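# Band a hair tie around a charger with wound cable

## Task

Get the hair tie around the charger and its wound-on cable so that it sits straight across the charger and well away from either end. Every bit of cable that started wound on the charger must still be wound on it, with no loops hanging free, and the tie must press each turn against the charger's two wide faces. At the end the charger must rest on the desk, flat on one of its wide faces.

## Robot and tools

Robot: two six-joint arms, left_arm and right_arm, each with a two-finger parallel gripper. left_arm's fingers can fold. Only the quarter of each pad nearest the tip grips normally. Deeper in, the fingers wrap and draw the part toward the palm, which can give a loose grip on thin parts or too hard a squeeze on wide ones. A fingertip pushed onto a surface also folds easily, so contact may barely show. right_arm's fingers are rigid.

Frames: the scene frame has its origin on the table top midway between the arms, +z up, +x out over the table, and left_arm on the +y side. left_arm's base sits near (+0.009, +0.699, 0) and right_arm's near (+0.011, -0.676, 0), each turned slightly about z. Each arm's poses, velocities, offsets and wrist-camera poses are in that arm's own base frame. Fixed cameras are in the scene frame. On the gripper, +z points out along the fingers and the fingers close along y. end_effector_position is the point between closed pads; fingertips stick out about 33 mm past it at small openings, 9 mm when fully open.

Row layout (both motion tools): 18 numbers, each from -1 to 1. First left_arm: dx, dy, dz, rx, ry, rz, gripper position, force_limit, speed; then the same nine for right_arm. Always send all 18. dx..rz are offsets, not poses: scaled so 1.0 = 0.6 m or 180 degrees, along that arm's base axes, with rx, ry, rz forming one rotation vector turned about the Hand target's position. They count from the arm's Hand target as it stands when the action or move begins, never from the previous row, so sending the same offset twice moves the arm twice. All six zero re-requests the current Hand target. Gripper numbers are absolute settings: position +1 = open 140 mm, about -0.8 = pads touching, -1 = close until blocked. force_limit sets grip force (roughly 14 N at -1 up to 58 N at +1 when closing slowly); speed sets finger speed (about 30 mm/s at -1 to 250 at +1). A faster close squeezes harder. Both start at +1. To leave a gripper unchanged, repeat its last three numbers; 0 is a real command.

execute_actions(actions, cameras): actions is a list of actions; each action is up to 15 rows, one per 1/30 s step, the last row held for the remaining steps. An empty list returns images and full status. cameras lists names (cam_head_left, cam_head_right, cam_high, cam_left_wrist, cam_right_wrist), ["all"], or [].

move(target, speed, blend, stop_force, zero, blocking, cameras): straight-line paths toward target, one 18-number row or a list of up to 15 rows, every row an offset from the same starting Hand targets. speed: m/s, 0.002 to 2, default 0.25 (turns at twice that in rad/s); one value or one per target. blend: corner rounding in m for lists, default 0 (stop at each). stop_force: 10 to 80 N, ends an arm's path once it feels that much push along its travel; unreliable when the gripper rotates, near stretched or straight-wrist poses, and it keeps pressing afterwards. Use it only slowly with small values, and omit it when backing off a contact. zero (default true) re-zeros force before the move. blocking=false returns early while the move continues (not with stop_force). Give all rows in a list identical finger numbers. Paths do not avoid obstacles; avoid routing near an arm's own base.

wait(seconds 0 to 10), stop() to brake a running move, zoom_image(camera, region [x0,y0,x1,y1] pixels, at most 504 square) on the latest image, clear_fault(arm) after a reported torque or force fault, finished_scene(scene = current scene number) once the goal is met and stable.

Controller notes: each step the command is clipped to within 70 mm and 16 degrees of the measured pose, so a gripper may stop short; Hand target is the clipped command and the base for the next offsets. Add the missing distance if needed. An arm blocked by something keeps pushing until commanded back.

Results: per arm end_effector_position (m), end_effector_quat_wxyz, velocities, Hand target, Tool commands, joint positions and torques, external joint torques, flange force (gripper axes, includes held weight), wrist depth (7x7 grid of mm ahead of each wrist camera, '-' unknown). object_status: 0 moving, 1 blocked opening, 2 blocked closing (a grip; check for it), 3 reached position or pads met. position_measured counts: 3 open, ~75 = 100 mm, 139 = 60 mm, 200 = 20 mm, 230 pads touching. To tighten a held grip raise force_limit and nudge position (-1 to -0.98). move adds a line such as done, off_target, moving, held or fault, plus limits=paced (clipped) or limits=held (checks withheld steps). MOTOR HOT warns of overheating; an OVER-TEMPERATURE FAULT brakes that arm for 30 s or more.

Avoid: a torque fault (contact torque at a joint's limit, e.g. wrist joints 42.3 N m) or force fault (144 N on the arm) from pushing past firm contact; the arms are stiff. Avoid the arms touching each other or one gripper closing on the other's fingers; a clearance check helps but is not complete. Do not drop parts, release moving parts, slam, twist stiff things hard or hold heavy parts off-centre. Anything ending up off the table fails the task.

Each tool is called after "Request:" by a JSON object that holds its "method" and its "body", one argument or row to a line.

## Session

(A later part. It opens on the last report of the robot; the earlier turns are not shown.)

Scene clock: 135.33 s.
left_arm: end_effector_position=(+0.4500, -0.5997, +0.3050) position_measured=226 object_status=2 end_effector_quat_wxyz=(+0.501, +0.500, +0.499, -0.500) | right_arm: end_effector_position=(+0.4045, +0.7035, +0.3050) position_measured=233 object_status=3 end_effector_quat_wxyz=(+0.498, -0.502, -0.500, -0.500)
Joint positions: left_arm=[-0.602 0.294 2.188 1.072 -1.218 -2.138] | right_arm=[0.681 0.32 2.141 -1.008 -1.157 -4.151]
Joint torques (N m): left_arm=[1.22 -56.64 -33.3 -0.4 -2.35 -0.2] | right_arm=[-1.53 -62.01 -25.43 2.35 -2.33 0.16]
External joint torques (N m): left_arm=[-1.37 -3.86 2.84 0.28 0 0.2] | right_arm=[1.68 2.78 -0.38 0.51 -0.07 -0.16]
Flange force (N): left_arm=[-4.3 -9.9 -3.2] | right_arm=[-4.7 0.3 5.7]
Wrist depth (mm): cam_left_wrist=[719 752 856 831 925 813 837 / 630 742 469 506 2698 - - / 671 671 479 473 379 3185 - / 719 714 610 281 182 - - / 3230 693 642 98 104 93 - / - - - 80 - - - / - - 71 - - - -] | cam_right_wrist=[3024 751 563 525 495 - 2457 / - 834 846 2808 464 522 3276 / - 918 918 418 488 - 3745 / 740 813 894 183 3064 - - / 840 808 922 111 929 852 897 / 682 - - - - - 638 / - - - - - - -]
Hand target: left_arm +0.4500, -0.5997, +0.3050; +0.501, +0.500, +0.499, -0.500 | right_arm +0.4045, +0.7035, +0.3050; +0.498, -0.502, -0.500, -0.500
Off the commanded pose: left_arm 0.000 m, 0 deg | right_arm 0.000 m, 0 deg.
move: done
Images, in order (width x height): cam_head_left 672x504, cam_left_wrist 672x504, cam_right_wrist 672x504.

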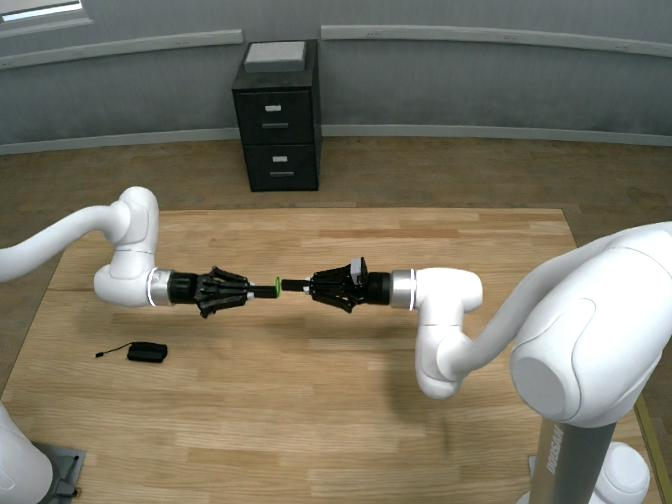

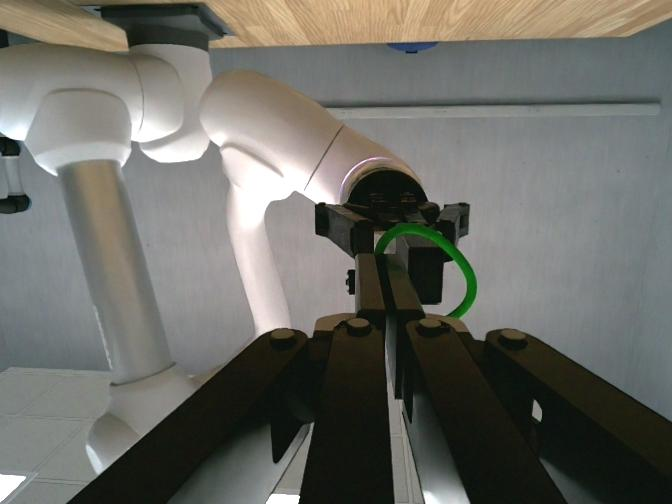

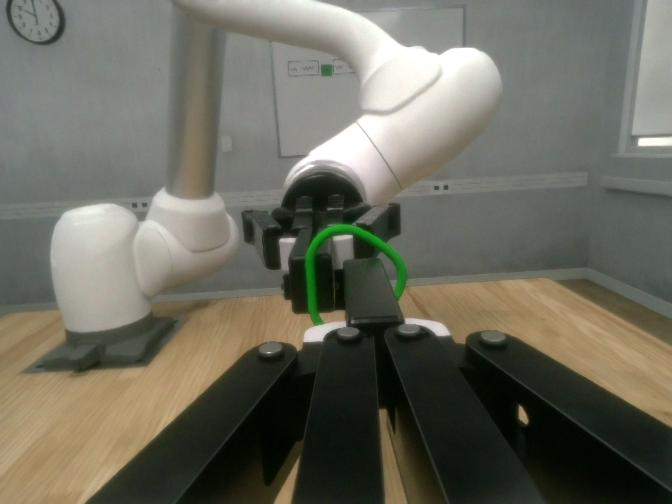

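Request:
{"method": "move", "body": {
  "target": [0,0,0,0,0,0,-1,-0.5,-1,0,0.06,0,0,0,0,-1,-1,0],
  "speed": 0.03,
  "stop_force": 12,
  "cameras": ["cam_left_wrist","cam_right_wrist","cam_head_left","cam_high"]
}}

Request:
{"method": "zoom_image", "body": {
  "camera": "cam_right_wrist",
  "region": [250, 170, 450, 340]
}}

Request:
{"method": "zoom_image", "body": {
  "camera": "cam_left_wrist",
  "region": [320, 180, 500, 330]
}}

Request:
{"method": "zoom_image", "body": {
  "camera": "cam_head_left",
  "region": [230, 250, 330, 320]
}}

Scene clock: 139.63 s.
left_arm: end_effector_position=(+0.4500, -0.5997, +0.3050) position_measured=226 object_status=2 end_effector_quat_wxyz=(+0.501, +0.500, +0.499, -0.500) | right_arm: end_effector_position=(+0.4045, +0.7395, +0.3050) position_measured=233 object_status=3 end_effector_quat_wxyz=(+0.498, -0.502, -0.500, -0.500)
Joint positions: left_arm=[-0.602 0.294 2.188 1.072 -1.218 -2.138] | right_arm=[0.73 0.35 2.094 -0.969 -1.122 -4.154]
Joint torques (N m): left_arm=[1.46 -55.91 -33.32 -0.47 -2.34 -0.17] | right_arm=[-1.41 -65.43 -26.22 2.38 -2.33 0.18]
External joint torques (N m): left_arm=[-1.59 -4.68 2.84 0.34 -0.02 0.17] | right_arm=[1.47 2.98 -0.3 0.55 -0.06 -0.18]
Flange force (N): left_arm=[-5.7 -10.9 -3.5] | right_arm=[-4.9 0.3 5.4]
Wrist depth (mm): cam_left_wrist=[728 764 825 837 831 834 932 / 637 747 430 438 3276 2763 2205 / 678 752 463 438 329 - - / - 3185 591 229 173 2831 2797 / 3230 687 641 98 104 2867 2940 / - - - 80 - - - / - - 71 - - - -] | cam_right_wrist=[2537 756 749 487 2621 2268 2592 / - 784 808 455 430 469 2359 / - 800 2808 386 463 - - / 721 805 294 218 303 - - / 742 802 914 111 858 855 825 / 680 - - - - - 634 / - - - - - - -]
Hand target: left_arm +0.4500, -0.5997, +0.3050; +0.501, +0.500, +0.499, -0.500 | right_arm +0.4045, +0.7395, +0.3050; +0.498, -0.502, -0.500, -0.500
Off the commanded pose: left_arm 0.000 m, 0 deg | right_arm 0.000 m, 0 deg.
move: done
Images, in order (width x height): cam_head_left 672x504, cam_high 672x504, cam_left_wrist 672x504, cam_right_wrist 672x504.

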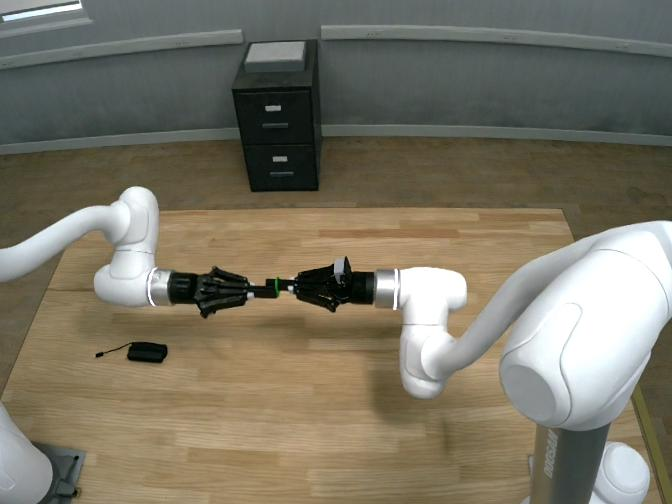

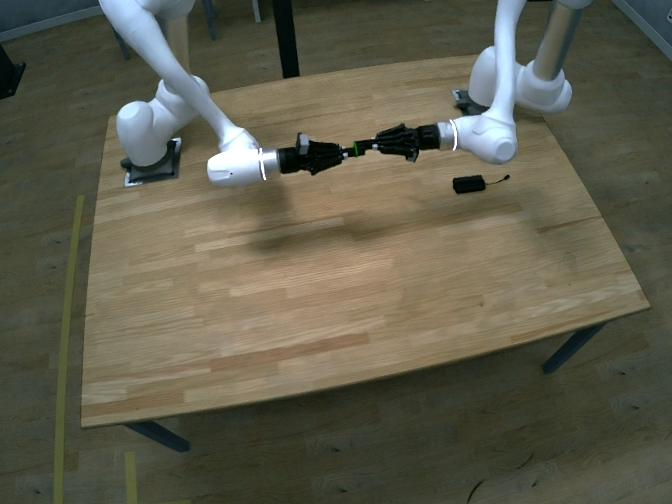

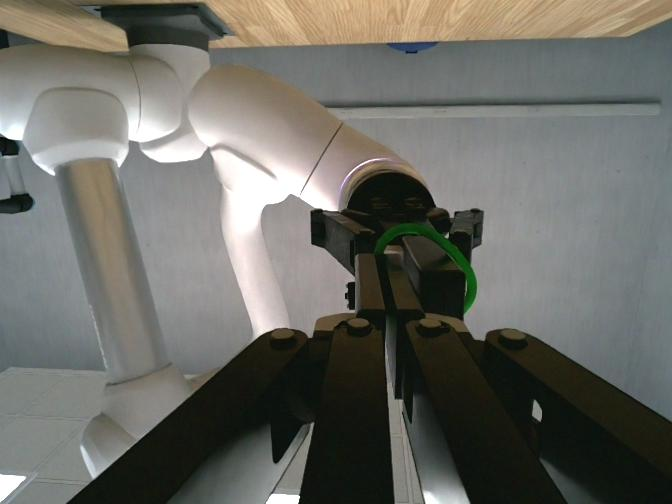

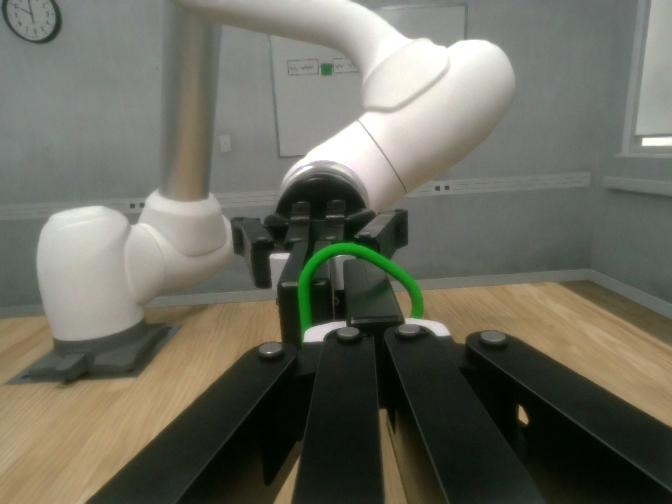

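Scaled by 2.520 from the camera's 672x504 image, which has a finer 960x720 frame.

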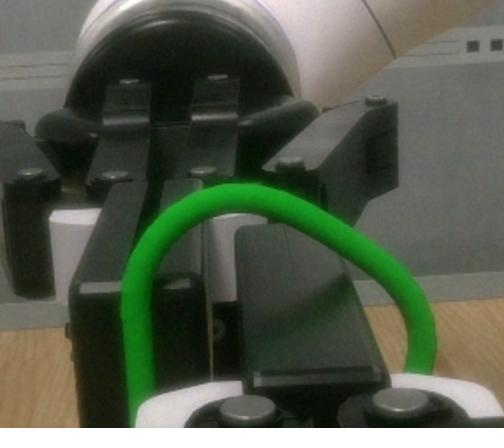

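Scaled by 2.800 from the camera's 672x504 image, which has a finer 960x720 frame.

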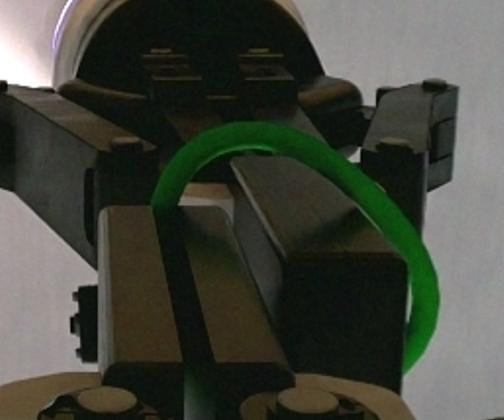

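Scaled by 5.040 from the camera's 672x504 image, which has a finer 960x720 frame.

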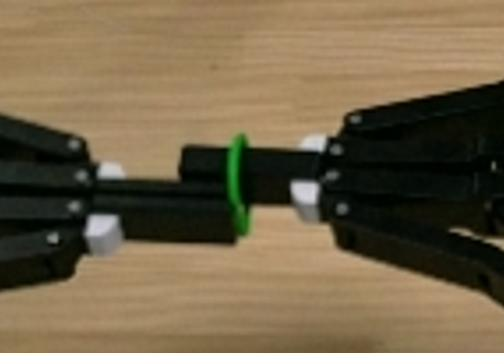

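Request:
{"method": "move", "body": {
  "target": [0,0,0,0,0,0,-0.7,-1,-1,0,0,0,0,0,0,-1,-1,0]
}}

Request:
{"method": "move", "body": {
  "target": [0,0.15,0,0,0,0,-0.7,-1,-1,0,0,0,0,0,0,-1,-1,0],
  "speed": 0.06,
  "cameras": ["cam_left_wrist","cam_right_wrist","cam_head_left","cam_high"]
}}

Request:
{"method": "zoom_image", "body": {
  "camera": "cam_right_wrist",
  "region": [250, 170, 450, 340]
}}

Request:
{"method": "zoom_image", "body": {
  "camera": "cam_head_left",
  "region": [230, 250, 330, 320]
}}

Scene clock: 142.13 s.
left_arm: end_effector_position=(+0.4500, -0.5997, +0.3050) position_measured=217 object_status=3 end_effector_quat_wxyz=(+0.501, +0.500, +0.499, -0.500) | right_arm: end_effector_position=(+0.4045, +0.7395, +0.3050) position_measured=233 object_status=3 end_effector_quat_wxyz=(+0.498, -0.502, -0.500, -0.500)
Joint positions: left_arm=[-0.602 0.294 2.188 1.072 -1.218 -2.138] | right_arm=[0.73 0.35 2.094 -0.969 -1.122 -4.154]
Joint torques (N m): left_arm=[1.49 -56.31 -33.45 -0.37 -2.31 -0.22] | right_arm=[-1.18 -65.21 -26.26 2.39 -2.33 0.13]
External joint torques (N m): left_arm=[-1.37 -4.41 2.96 0.21 -0.05 0.22] | right_arm=[1.14 2.7 -0.28 0.55 -0.06 -0.13]
Flange force (N): left_arm=[-5.0 -10.7 -3.7] | right_arm=[-4.4 0.5 4.7]
Wrist depth (mm): cam_left_wrist=[717 754 813 899 837 794 859 / 646 752 430 444 2940 - 2698 / 680 785 463 432 446 2698 2667 / 710 728 579 248 177 2978 - / - 683 98 98 102 95 2831 / - - 95 75 - 93 2978 / - - - - - - -] | cam_right_wrist=[2510 737 541 487 2808 - 3024 / - 768 813 448 431 435 2407 / 2842 837 884 388 456 - - / 704 797 311 215 296 - - / 742 808 922 111 855 852 890 / 686 - - - - - 632 / - - - - - - -]
Hand target: left_arm +0.4500, -0.5997, +0.3050; +0.501, +0.500, +0.499, -0.500 | right_arm +0.4045, +0.7395, +0.3050; +0.498, -0.502, -0.500, -0.500
Off the commanded pose: left_arm 0.000 m, 0 deg | right_arm 0.000 m, 0 deg.
move: done

Scene clock: 143.93 s.
left_arm: end_effector_position=(+0.4500, -0.5097, +0.3050) position_measured=217 object_status=3 end_effector_quat_wxyz=(+0.501, +0.500, +0.499, -0.500) | right_arm: end_effector_position=(+0.4045, +0.7395, +0.3050) position_measured=233 object_status=3 end_effector_quat_wxyz=(+0.498, -0.502, -0.500, -0.500)
Joint positions: left_arm=[-0.447 0.245 2.261 1.202 -1.313 -2.157] | right_arm=[0.73 0.35 2.094 -0.969 -1.122 -4.154]
Joint torques (N m): left_arm=[1.42 -50.78 -32.48 -0.87 -2.38 -0.2] | right_arm=[-1.32 -65.48 -26.22 2.41 -2.33 0.2]
External joint torques (N m): left_arm=[-1.53 -3.91 2.92 0.31 0.06 0.2] | right_arm=[1.15 2.88 -0.35 0.53 -0.05 -0.2]
Flange force (N): left_arm=[-4.7 -10.7 -1.2] | right_arm=[-4.7 0.7 5.0]
Wrist depth (mm): cam_left_wrist=[805 791 849 928 936 807 828 / 714 777 520 522 3099 3141 2606 / 2698 764 557 516 409 - - / 3583 757 648 - 232 3017 2831 / 2340 777 97 98 102 96 - / - - 95 76 - 94 2730 / - - - - - - -] | cam_right_wrist=[3024 763 582 559 2743 - 2226 / - 816 2912 2808 516 2877 2743 / - 852 914 467 546 - 2432 / 724 819 - 242 - - 3188 / 744 800 995 110 864 849 776 / 684 - - - - - 638 / - - - - - - -]
Hand target: left_arm +0.4500, -0.5097, +0.3050; +0.501, +0.500, +0.499, -0.500 | right_arm +0.4045, +0.7395, +0.3050; +0.498, -0.502, -0.500, -0.500
Off the commanded pose: left_arm 0.000 m, 0 deg | right_arm 0.000 m, 0 deg.
move: done
Images, in order (width x height): cam_head_left 672x504, cam_high 672x504, cam_left_wrist 672x504, cam_right_wrist 672x504.

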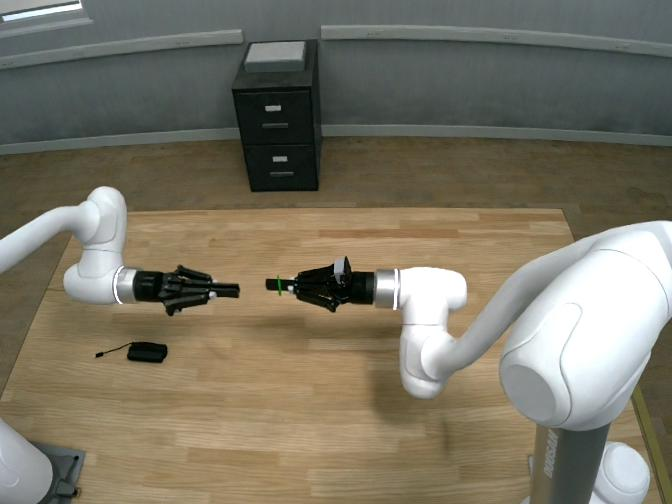

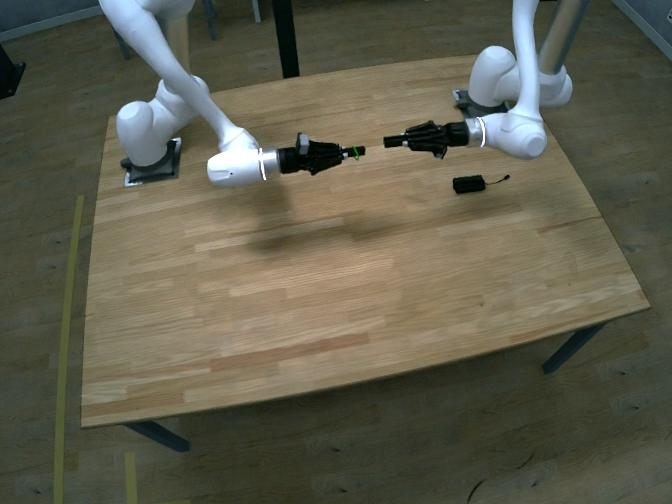

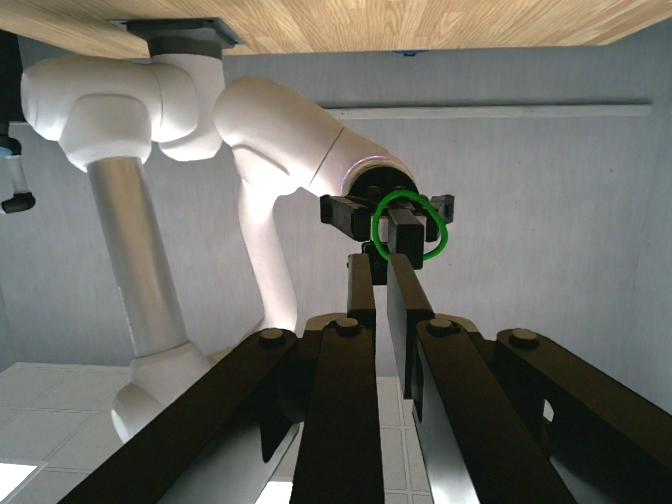

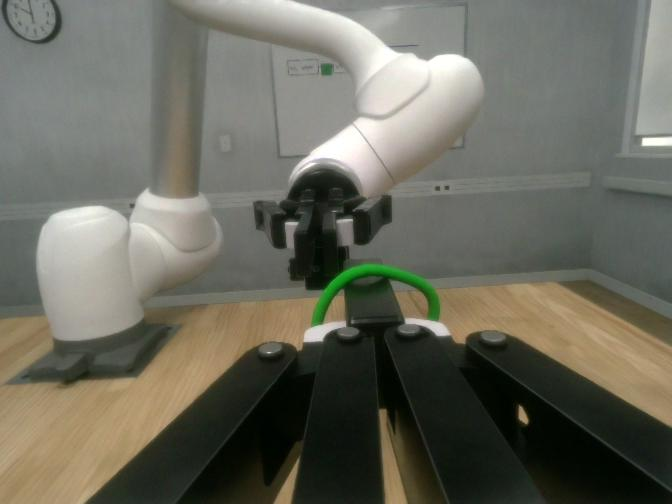

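Scaled by 2.520 from the camera's 672x504 image, which has a finer 960x720 frame.

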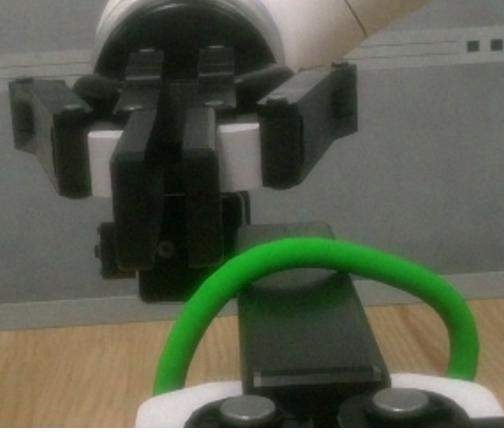

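Scaled by 5.040 from the camera's 672x504 image, which has a finer 960x720 frame.

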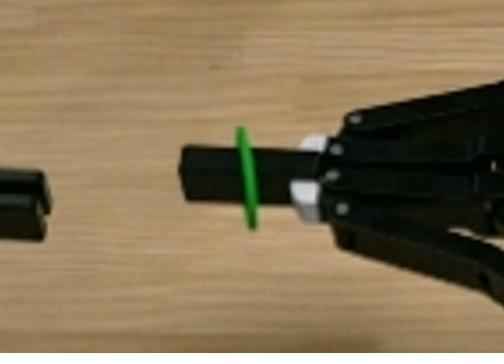

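Request:
{"method": "move", "body": {
  "target": [
    [-0.04966,0.553,0,0.5,0,0,0.15,-1,-1,0,0,0,0,0,0,0.12,-0.5,-1],
    [-0.04966,0.553,-0.283,0.5,0,0,0.15,-1,-1,0,0,0,0,0,0,0.12,-0.5,-1]
  ],
  "cameras": ["cam_left_wrist","cam_right_wrist","cam_head_left"]
}}

Request:
{"method": "zoom_image", "body": {
  "camera": "cam_head_left",
  "region": [230, 250, 330, 320]
}}

Scene clock: 150.03 s.
left_arm: end_effector_position=(+0.4203, -0.1779, +0.1352) position_measured=110 object_status=3 end_effector_quat_wxyz=(+0.001, +0.708, +0.707, -0.001) | right_arm: end_effector_position=(+0.4045, +0.7395, +0.3050) position_measured=114 object_status=3 end_effector_quat_wxyz=(+0.498, -0.502, -0.500, -0.500)
Joint positions: left_arm=[-0.475 -0.023 2.17 3.139 -0.993 -3.614] | right_arm=[0.73 0.35 2.094 -0.969 -1.122 -4.154]
Joint torques (N m): left_arm=[1.65 -29.47 -38.62 -3.94 -0.02 -0.12] | right_arm=[-1.41 -65.41 -26.28 2.41 -2.32 0.19]
External joint torques (N m): left_arm=[-1.58 -3.76 3.2 0.34 0 0.12] | right_arm=[1.43 2.86 -0.24 0.52 -0.05 -0.19]
Flange force (N): left_arm=[1.5 -11.9 -0.5] | right_arm=[-4.7 0.2 5.1]
Wrist depth (mm): cam_left_wrist=[250 250 248 245 243 241 239 / 261 259 257 255 253 250 247 / 273 270 266 261 262 260 258 / 284 281 275 252 267 268 269 / 296 291 122 261 280 128 279 / - 86 298 305 299 117 74 / - - 317 316 315 312 -] | cam_right_wrist=[2336 347 377 508 - 5242 2651 / - 880 448 2877 2949 3276 2651 / - 880 959 585 - 2537 2743 / 724 813 610 580 153 2986 5617 / 747 766 165 887 808 127 877 / - 93 577 596 587 - - / - - 502 496 485 - -]
Hand target: left_arm +0.4202, -0.1779, +0.1352; +0.001, +0.708, +0.707, -0.001 | right_arm +0.4045, +0.7395, +0.3050; +0.498, -0.502, -0.500, -0.500
Off the commanded pose: left_arm 0.000 m, 0 deg | right_arm 0.000 m, 0 deg.
move: done
Images, in order (width x height): cam_head_left 672x504, cam_left_wrist 672x504, cam_right_wrist 672x504.

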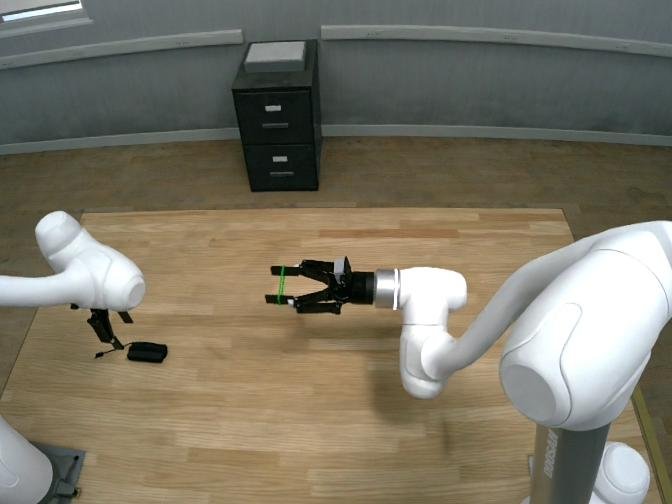

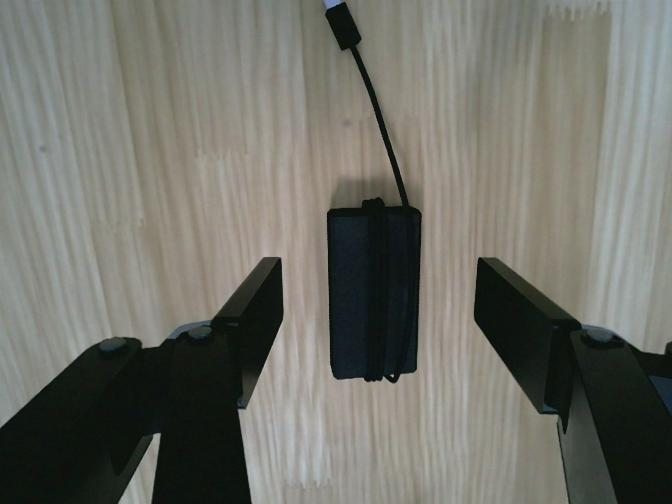

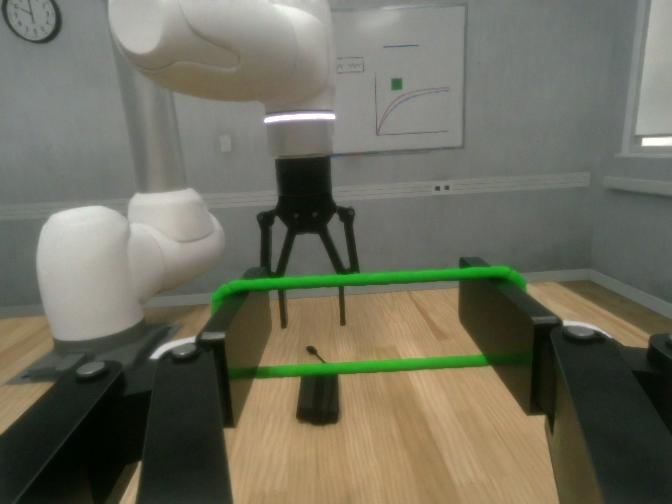

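Scaled by 5.040 from the camera's 672x504 image, which has a finer 960x720 frame.

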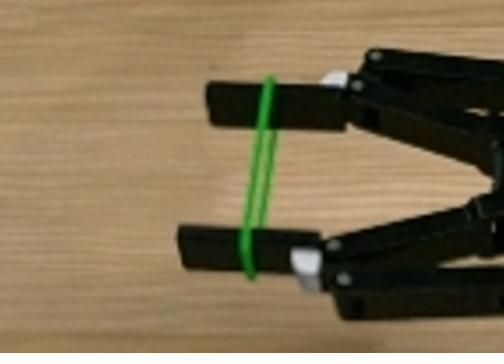

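Request:
{"method": "zoom_image", "body": {
  "camera": "cam_left_wrist",
  "region": [300, 180, 460, 400]
}}

Scaled by 2.291 from the camera's 672x504 image, which has a finer 960x720 frame.

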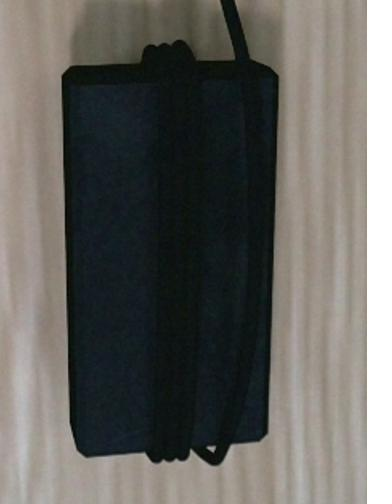

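Request:
{"method": "move", "body": {
  "target": [
    [0,0,-0.1497,0,0,0,0.15,-1,-1,0,0,0,0,0,0,0.12,-0.5,-1],
    [0,0,-0.1497,0,0,0,-1,-0.7,-1,0,0,0,0,0,0,0.12,-0.5,-1]
  ],
  "speed": 0.08
}}

Request:
{"method": "wait", "body": {
  "seconds": 1.5
}}

Request:
{"method": "move", "body": {
  "target": [0,0,0.25,0,0,0,-1,-0.7,-1,0,0,0,0,0,0,0.12,-0.5,-1],
  "speed": 0.08,
  "cameras": ["cam_left_wrist"]
}}

Request:
{"method": "zoom_image", "body": {
  "camera": "cam_left_wrist",
  "region": [280, 180, 490, 500]
}}

Scene clock: 157.63 s.
left_arm: end_effector_position=(+0.4203, -0.1779, +0.0454) position_measured=145 object_status=0 end_effector_quat_wxyz=(+0.001, +0.708, +0.707, -0.001) | right_arm: end_effector_position=(+0.4045, +0.7395, +0.3050) position_measured=114 object_status=3 end_effector_quat_wxyz=(+0.498, -0.502, -0.500, -0.500)
Joint positions: left_arm=[-0.475 0.091 2.257 3.139 -0.792 -3.613] | right_arm=[0.73 0.35 2.094 -0.969 -1.122 -4.154]
Joint torques (N m): left_arm=[0.89 -31.81 -28.11 -3.53 -0.72 -0.17] | right_arm=[-1.44 -65.34 -26.29 2.38 -2.32 0.18]
External joint torques (N m): left_arm=[-0.88 -7.76 -1.98 0.46 0.7 0.17] | right_arm=[1.35 2.44 -0.32 0.56 -0.07 -0.19]
Flange force (N): left_arm=[1.8 -8.4 -11.4] | right_arm=[-4.1 0.0 4.8]
Wrist depth (mm): cam_left_wrist=[167 167 165 163 162 160 159 / 175 174 172 170 169 168 166 / 182 181 179 178 176 174 172 / 190 189 187 168 164 181 180 / 200 195 109 161 165 119 185 / - - 86 170 176 79 75 / - 75 - 181 206 - -] | cam_right_wrist=[2226 452 - 2712 2775 3188 2592 / 2537 362 396 523 2808 - - / 3024 864 422 558 3024 - 3469 / 742 816 864 599 2877 - - / 742 756 163 761 802 127 894 / - 93 580 605 591 - - / - - 502 494 487 - -]
Hand target: left_arm +0.4202, -0.1779, +0.0454; +0.001, +0.708, +0.707, -0.001 | right_arm +0.4045, +0.7395, +0.3050; +0.498, -0.502, -0.500, -0.500
Off the commanded pose: left_arm 0.000 m, 0 deg | right_arm 0.000 m, 0 deg.
move: done

Scene clock: 159.13 s.
left_arm: end_effector_position=(+0.4203, -0.1779, +0.0454) position_measured=145 object_status=2 end_effector_quat_wxyz=(+0.001, +0.708, +0.707, -0.001) | right_arm: end_effector_position=(+0.4045, +0.7395, +0.3050) position_measured=114 object_status=3 end_effector_quat_wxyz=(+0.498, -0.502, -0.500, -0.500)
Joint positions: left_arm=[-0.475 0.091 2.257 3.139 -0.792 -3.613] | right_arm=[0.73 0.35 2.094 -0.969 -1.122 -4.154]
Joint torques (N m): left_arm=[1.21 -31.91 -28.55 -3.62 -0.74 -0.11] | right_arm=[-1.61 -65.27 -26.24 2.4 -2.32 0.15]
External joint torques (N m): left_arm=[-1.11 -7.73 -1.54 0.56 0.71 0.11] | right_arm=[1.39 2.78 -0.3 0.53 -0.04 -0.15]
Flange force (N): left_arm=[1.5 -9.4 -11.0] | right_arm=[-4.5 0.3 5.1]
Wrist depth (mm): cam_left_wrist=[168 167 165 163 162 160 160 / 175 173 172 170 168 167 165 / 182 180 179 178 175 173 172 / 191 189 186 167 164 181 180 / 200 195 109 161 165 119 185 / - - 86 169 176 79 74 / - 75 - 180 208 - -] | cam_right_wrist=[2510 453 2681 2651 2808 - - / - 359 395 515 2877 - 2621 / - 867 418 555 3276 - - / 719 802 963 541 - - - / 744 759 165 763 808 127 2457 / - 93 580 613 588 - - / - - 505 494 490 - -]
Hand target: left_arm +0.4202, -0.1779, +0.0454; +0.001, +0.708, +0.707, -0.001 | right_arm +0.4045, +0.7395, +0.3050; +0.498, -0.502, -0.500, -0.500
Tool commands: left_gripper/position=-1.0 left_gripper/force_limit=-0.7 left_gripper/speed=-1.0 right_gripper/position=+0.12 right_gripper/force_limit=-0.5 right_gripper/speed=-1.0
Off the commanded pose: left_arm 0.000 m, 0 deg | right_arm 0.000 m, 0 deg.
wait: 1.50 s; at rest by 0.17 s

Scene clock: 161.33 s.
left_arm: end_effector_position=(+0.4202, -0.1779, +0.1954) position_measured=145 object_status=2 end_effector_quat_wxyz=(+0.001, +0.708, +0.707, -0.001) | right_arm: end_effector_position=(+0.4045, +0.7395, +0.3050) position_measured=114 object_status=3 end_effector_quat_wxyz=(+0.498, -0.502, -0.500, -0.500)
Joint positions: left_arm=[-0.475 -0.079 2.099 3.14 -1.121 -3.614] | right_arm=[0.73 0.35 2.094 -0.969 -1.122 -4.154]
Joint torques (N m): left_arm=[1.5 -27.92 -42.94 -4.18 0.03 -0.11] | right_arm=[-1.27 -65.24 -26.17 2.37 -2.34 0.18]
External joint torques (N m): left_arm=[-1.63 -1.82 4.91 0.31 -0.06 0.11] | right_arm=[1.15 2.7 -0.37 0.56 -0.03 -0.19]
Flange force (N): left_arm=[1.1 -11.3 4.6] | right_arm=[-4.4 0.5 4.9]
Wrist depth (mm): cam_left_wrist=[305 304 301 299 296 293 290 / 316 315 311 309 308 304 301 / 333 329 323 324 319 316 313 / 347 343 337 165 173 329 328 / 362 355 109 161 160 119 334 / - - 86 170 176 79 74 / - 75 - 181 375 - -] | cam_right_wrist=[2510 813 424 2712 2912 - 2432 / - 837 - 2775 2877 2537 5617 / 4369 890 - 573 - - - / 711 819 599 2808 168 - - / 747 761 164 877 805 127 894 / - 93 577 606 588 - - / - - 500 495 486 - -]
Hand target: left_arm +0.4202, -0.1779, +0.1954; +0.001, +0.708, +0.707, -0.001 | right_arm +0.4045, +0.7395, +0.3050; +0.498, -0.502, -0.500, -0.500
Off the commanded pose: left_arm 0.000 m, 0 deg | right_arm 0.000 m, 0 deg.
move: done
Images, in order (width x height): cam_left_wrist 672x504.

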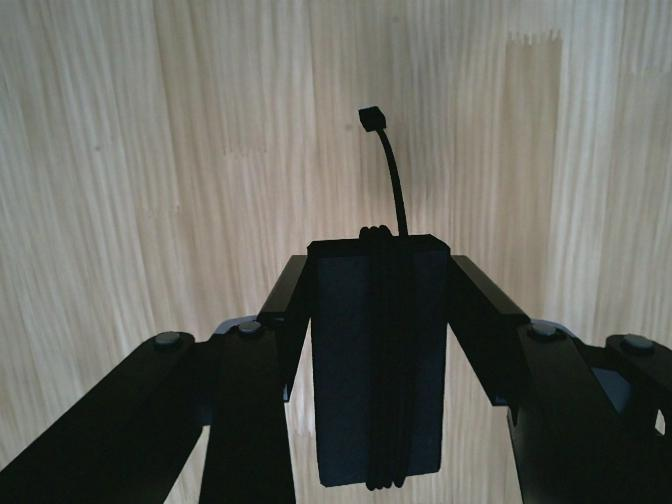

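Scaled by 1.575 from the camera's 672x504 image, which has a finer 960x720 frame.

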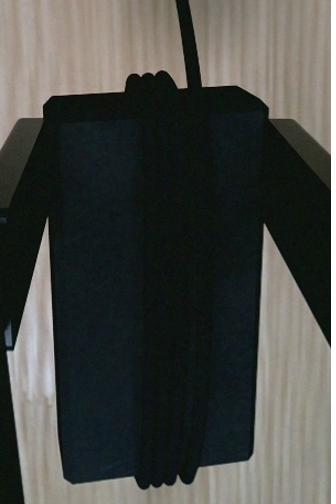

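Request:
{"method": "move", "body": {
  "target": [0.088,-0.512,0.2385,0,0,-0.022,-1,-0.7,-1,0,0,0,0,0,0,0.12,-0.5,-1],
  "speed": 0.2,
  "cameras": ["all"]
}}

Request:
{"method": "zoom_image", "body": {
  "camera": "cam_right_wrist",
  "region": [200, 160, 540, 430]
}}

Request:
{"method": "zoom_image", "body": {
  "camera": "cam_head_left",
  "region": [200, 220, 320, 320]
}}

Request:
{"method": "zoom_image", "body": {
  "camera": "cam_left_wrist",
  "region": [240, 180, 540, 500]
}}

Scene clock: 166.77 s.
left_arm: end_effector_position=(+0.4731, -0.4850, +0.3385) position_measured=145 object_status=2 end_effector_quat_wxyz=(+0.001, +0.732, +0.682, -0.001) | right_arm: end_effector_position=(+0.4045, +0.7395, +0.3050) position_measured=114 object_status=3 end_effector_quat_wxyz=(+0.498, -0.502, -0.500, -0.500)
Joint positions: left_arm=[-0.848 0.202 1.529 3.14 -1.409 -3.919] | right_arm=[0.73 0.35 2.094 -0.969 -1.122 -4.154]
Joint torques (N m): left_arm=[1.85 -60.16 -46.95 -4.58 -0.01 -0.18] | right_arm=[-1.52 -65.32 -26.2 2.41 -2.31 0.19]
External joint torques (N m): left_arm=[-2.1 -2.4 5.28 0.32 -0.02 0.18] | right_arm=[1.56 2.19 -0.44 0.53 -0.08 -0.19]
Flange force (N): left_arm=[7.4 -12.6 7.2] | right_arm=[-3.7 -0.2 5.0]
Wrist depth (mm): cam_left_wrist=[437 434 427 426 415 419 414 / 452 453 446 444 437 434 425 / 468 472 468 460 452 450 446 / 496 487 486 160 172 470 468 / 510 504 106 162 161 119 477 / - - 86 170 174 79 74 / - 75 - 181 186 - -] | cam_right_wrist=[2106 771 267 269 250 - - / - 742 754 2986 262 - - / - 840 819 285 3145 - 2483 / 719 789 843 203 167 - - / 749 766 165 877 811 127 2457 / - 93 575 606 590 - - / - - 502 496 487 - -]
Hand target: left_arm +0.4730, -0.4851, +0.3385; +0.001, +0.732, +0.682, -0.001 | right_arm +0.4045, +0.7395, +0.3050; +0.498, -0.502, -0.500, -0.500
Off the commanded pose: left_arm 0.000 m, 0 deg | right_arm 0.000 m, 0 deg.
move: done

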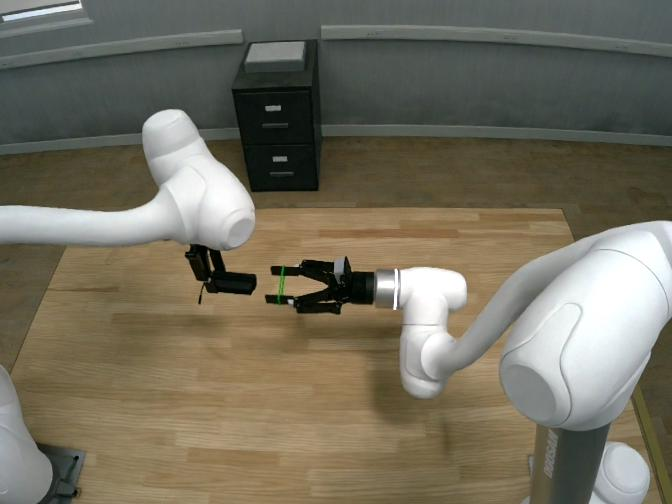

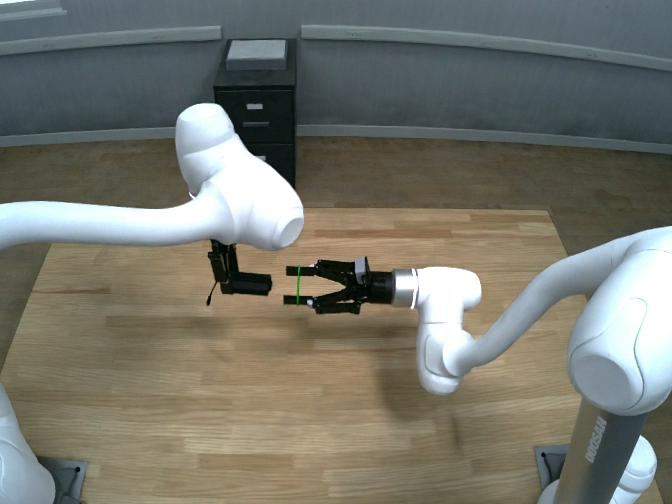

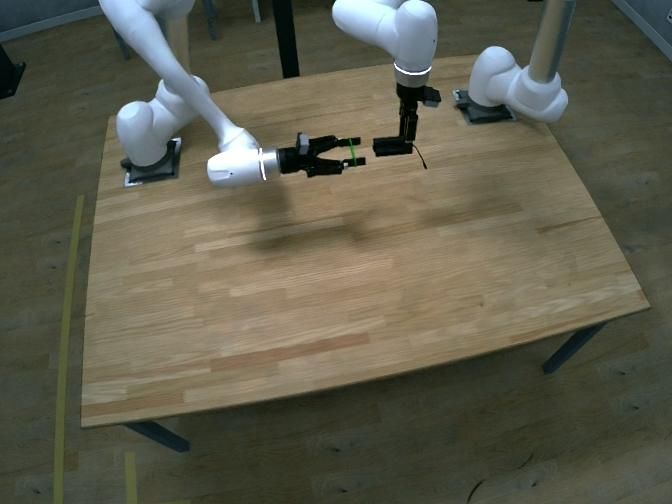

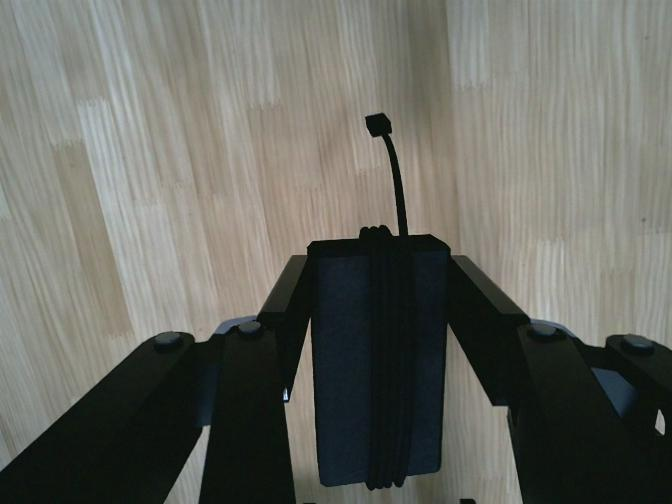

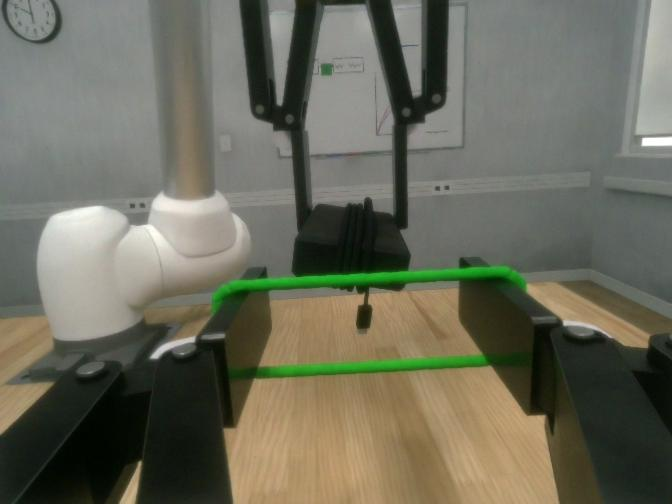

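Scaled by 1.482 from the camera's 672x504 image, which has a finer 960x720 frame.

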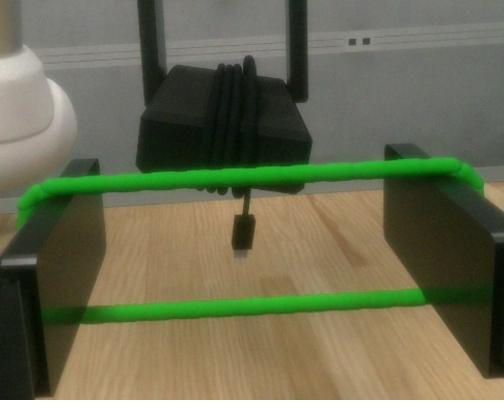

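Scaled by 4.200 from the camera's 672x504 image, which has a finer 960x720 frame.

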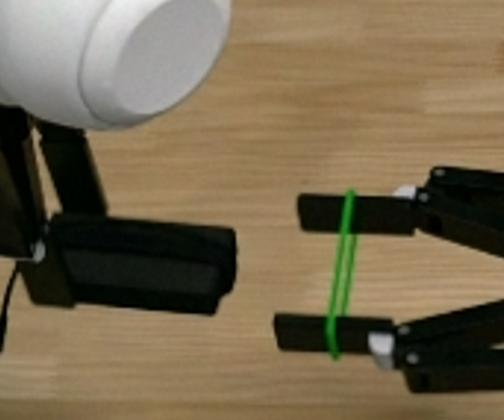

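Scaled by 1.575 from the camera's 672x504 image, which has a finer 960x720 frame.

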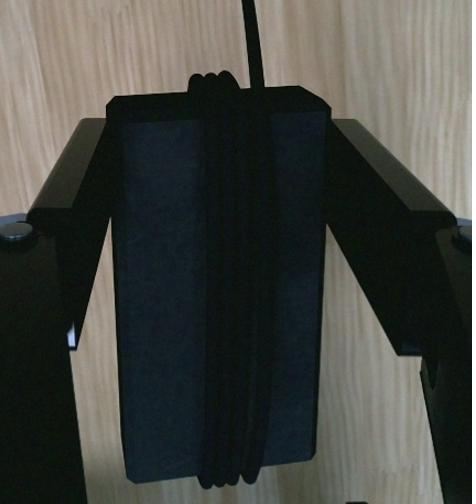

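Request:
{"method": "move", "body": {
  "target": [-0.0015,-0.04,-0.0067,0,-0.047,0,-1,-0.7,-1,0,0,0,0,0,0,0.12,-0.5,-1],
  "speed": 0.1,
  "cameras": ["cam_right_wrist","cam_left_wrist"]
}}

Request:
{"method": "zoom_image", "body": {
  "camera": "cam_right_wrist",
  "region": [200, 160, 540, 430]
}}

Scene clock: 170.40 s.
left_arm: end_effector_position=(+0.4722, -0.5091, +0.3345) position_measured=145 object_status=2 end_effector_quat_wxyz=(+0.051, +0.730, +0.680, +0.053) | right_arm: end_effector_position=(+0.4045, +0.7395, +0.3050) position_measured=114 object_status=3 end_effector_quat_wxyz=(+0.498, -0.502, -0.500, -0.500)
Joint positions: left_arm=[-0.929 0.179 1.57 3.263 -1.304 -4.026] | right_arm=[0.73 0.35 2.094 -0.969 -1.122 -4.154]
Joint torques (N m): left_arm=[1.39 -57.92 -46.94 -4.04 0.43 -0.13] | right_arm=[-1.37 -65.59 -26.25 2.42 -2.33 0.16]
External joint torques (N m): left_arm=[-1.37 -2.41 5.24 0.15 -0.23 0.14] | right_arm=[1.62 2.94 -0.27 0.51 -0.05 -0.17]
Flange force (N): left_arm=[8.6 -11.8 5.0] | right_arm=[-4.8 0.1 5.5]
Wrist depth (mm): cam_left_wrist=[397 402 414 419 433 440 449 / 408 420 430 440 446 458 472 / 428 434 445 453 466 476 486 / 439 451 461 165 172 500 518 / 456 462 106 163 166 119 525 / - - 86 169 176 79 74 / - 75 - 180 184 - -] | cam_right_wrist=[- 759 233 230 237 - 2949 / - 805 242 3232 242 - 2359 / - 837 802 2912 2912 - 1872 / 715 776 840 200 180 - - / 756 763 163 813 184 127 2457 / - 93 580 603 590 - - / - - 502 494 487 - -]
Hand target: left_arm +0.4721, -0.5091, +0.3345; +0.051, +0.730, +0.680, +0.053 | right_arm +0.4045, +0.7395, +0.3050; +0.498, -0.502, -0.500, -0.500
Off the commanded pose: left_arm 0.000 m, 0 deg | right_arm 0.000 m, 0 deg.
move: done
Images, in order (width x height): cam_left_wrist 672x504, cam_right_wrist 672x504.

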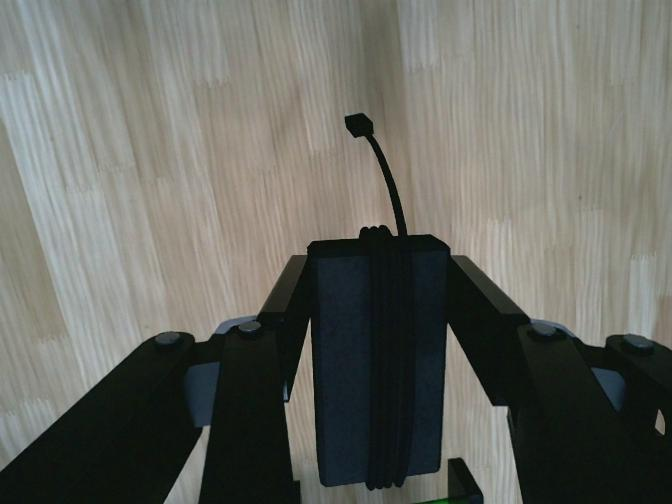

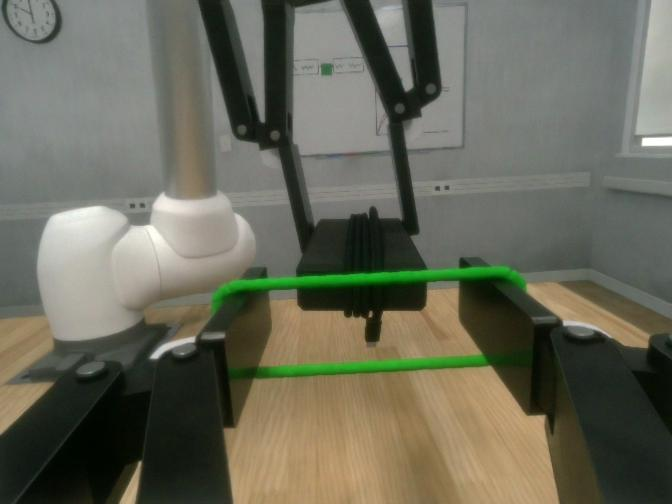

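Scaled by 1.482 from the camera's 672x504 image, which has a finer 960x720 frame.

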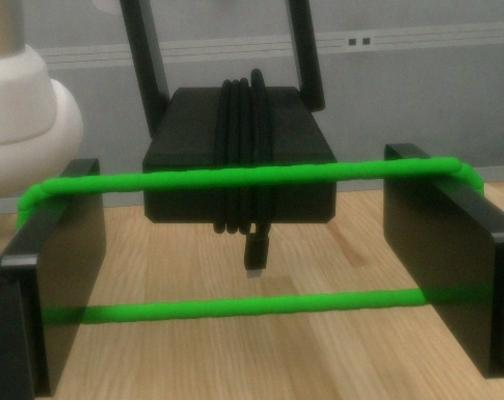

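Request:
{"method": "move", "body": {
  "target": [0,-0.0667,0,0,0,0,-1,-0.7,-1,0,0,0,0,0,0,0.12,-0.5,-1],
  "speed": 0.05,
  "stop_force": 15,
  "cameras": ["cam_right_wrist","cam_left_wrist"]
}}

Request:
{"method": "zoom_image", "body": {
  "camera": "cam_right_wrist",
  "region": [200, 160, 540, 430]
}}

Scene clock: 174.87 s.
left_arm: end_effector_position=(+0.4722, -0.5491, +0.3345) position_measured=145 object_status=2 end_effector_quat_wxyz=(+0.051, +0.730, +0.680, +0.053) | right_arm: end_effector_position=(+0.4045, +0.7395, +0.3050) position_measured=114 object_status=3 end_effector_quat_wxyz=(+0.498, -0.502, -0.500, -0.500)
Joint positions: left_arm=[-0.963 0.229 1.509 3.265 -1.319 -4.06] | right_arm=[0.73 0.35 2.094 -0.969 -1.122 -4.154]
Joint torques (N m): left_arm=[1.51 -63.17 -47.15 -4.12 0.4 -0.18] | right_arm=[-1.21 -65.43 -26.42 2.42 -2.36 0.19]
External joint torques (N m): left_arm=[-1.39 -2.35 5.36 0.24 -0.22 0.19] | right_arm=[1.03 3.04 -0.09 0.51 0 -0.19]
Flange force (N): left_arm=[9.6 -11.9 5.3] | right_arm=[-5.0 0.6 4.6]
Wrist depth (mm): cam_left_wrist=[400 406 417 420 433 439 451 / 410 417 431 436 448 455 471 / 422 434 447 451 463 474 490 / 447 451 463 166 165 500 513 / 460 465 105 163 164 119 526 / - - 86 169 177 79 74 / - 75 - 179 182 - -] | cam_right_wrist=[2106 - 197 2712 191 - 2510 / - - 204 2808 199 - 2712 / - 822 800 3232 3805 - 3686 / 719 754 840 175 153 - 3104 / 819 784 139 - 142 127 2564 / - 93 577 600 594 - - / - - 503 494 485 - -]
Hand target: left_arm +0.4721, -0.5491, +0.3345; +0.051, +0.730, +0.680, +0.053 | right_arm +0.4045, +0.7395, +0.3050; +0.498, -0.502, -0.500, -0.500
Off the commanded pose: left_arm 0.000 m, 0 deg | right_arm 0.000 m, 0 deg.
move: done
Images, in order (width x height): cam_left_wrist 672x504, cam_right_wrist 672x504.

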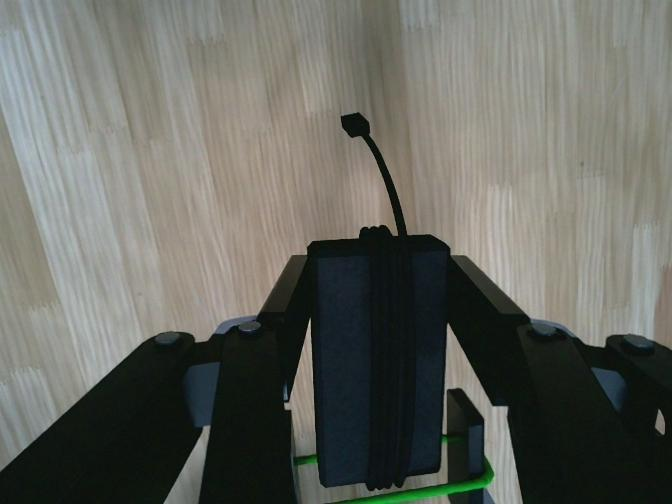

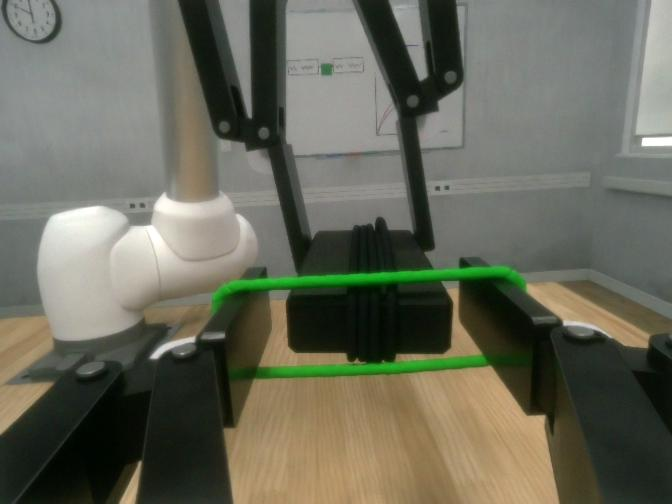

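Scaled by 1.482 from the camera's 672x504 image, which has a finer 960x720 frame.

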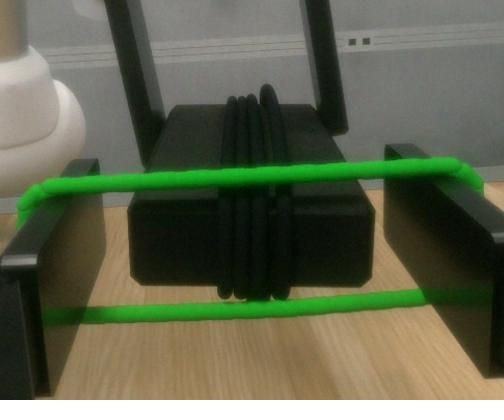

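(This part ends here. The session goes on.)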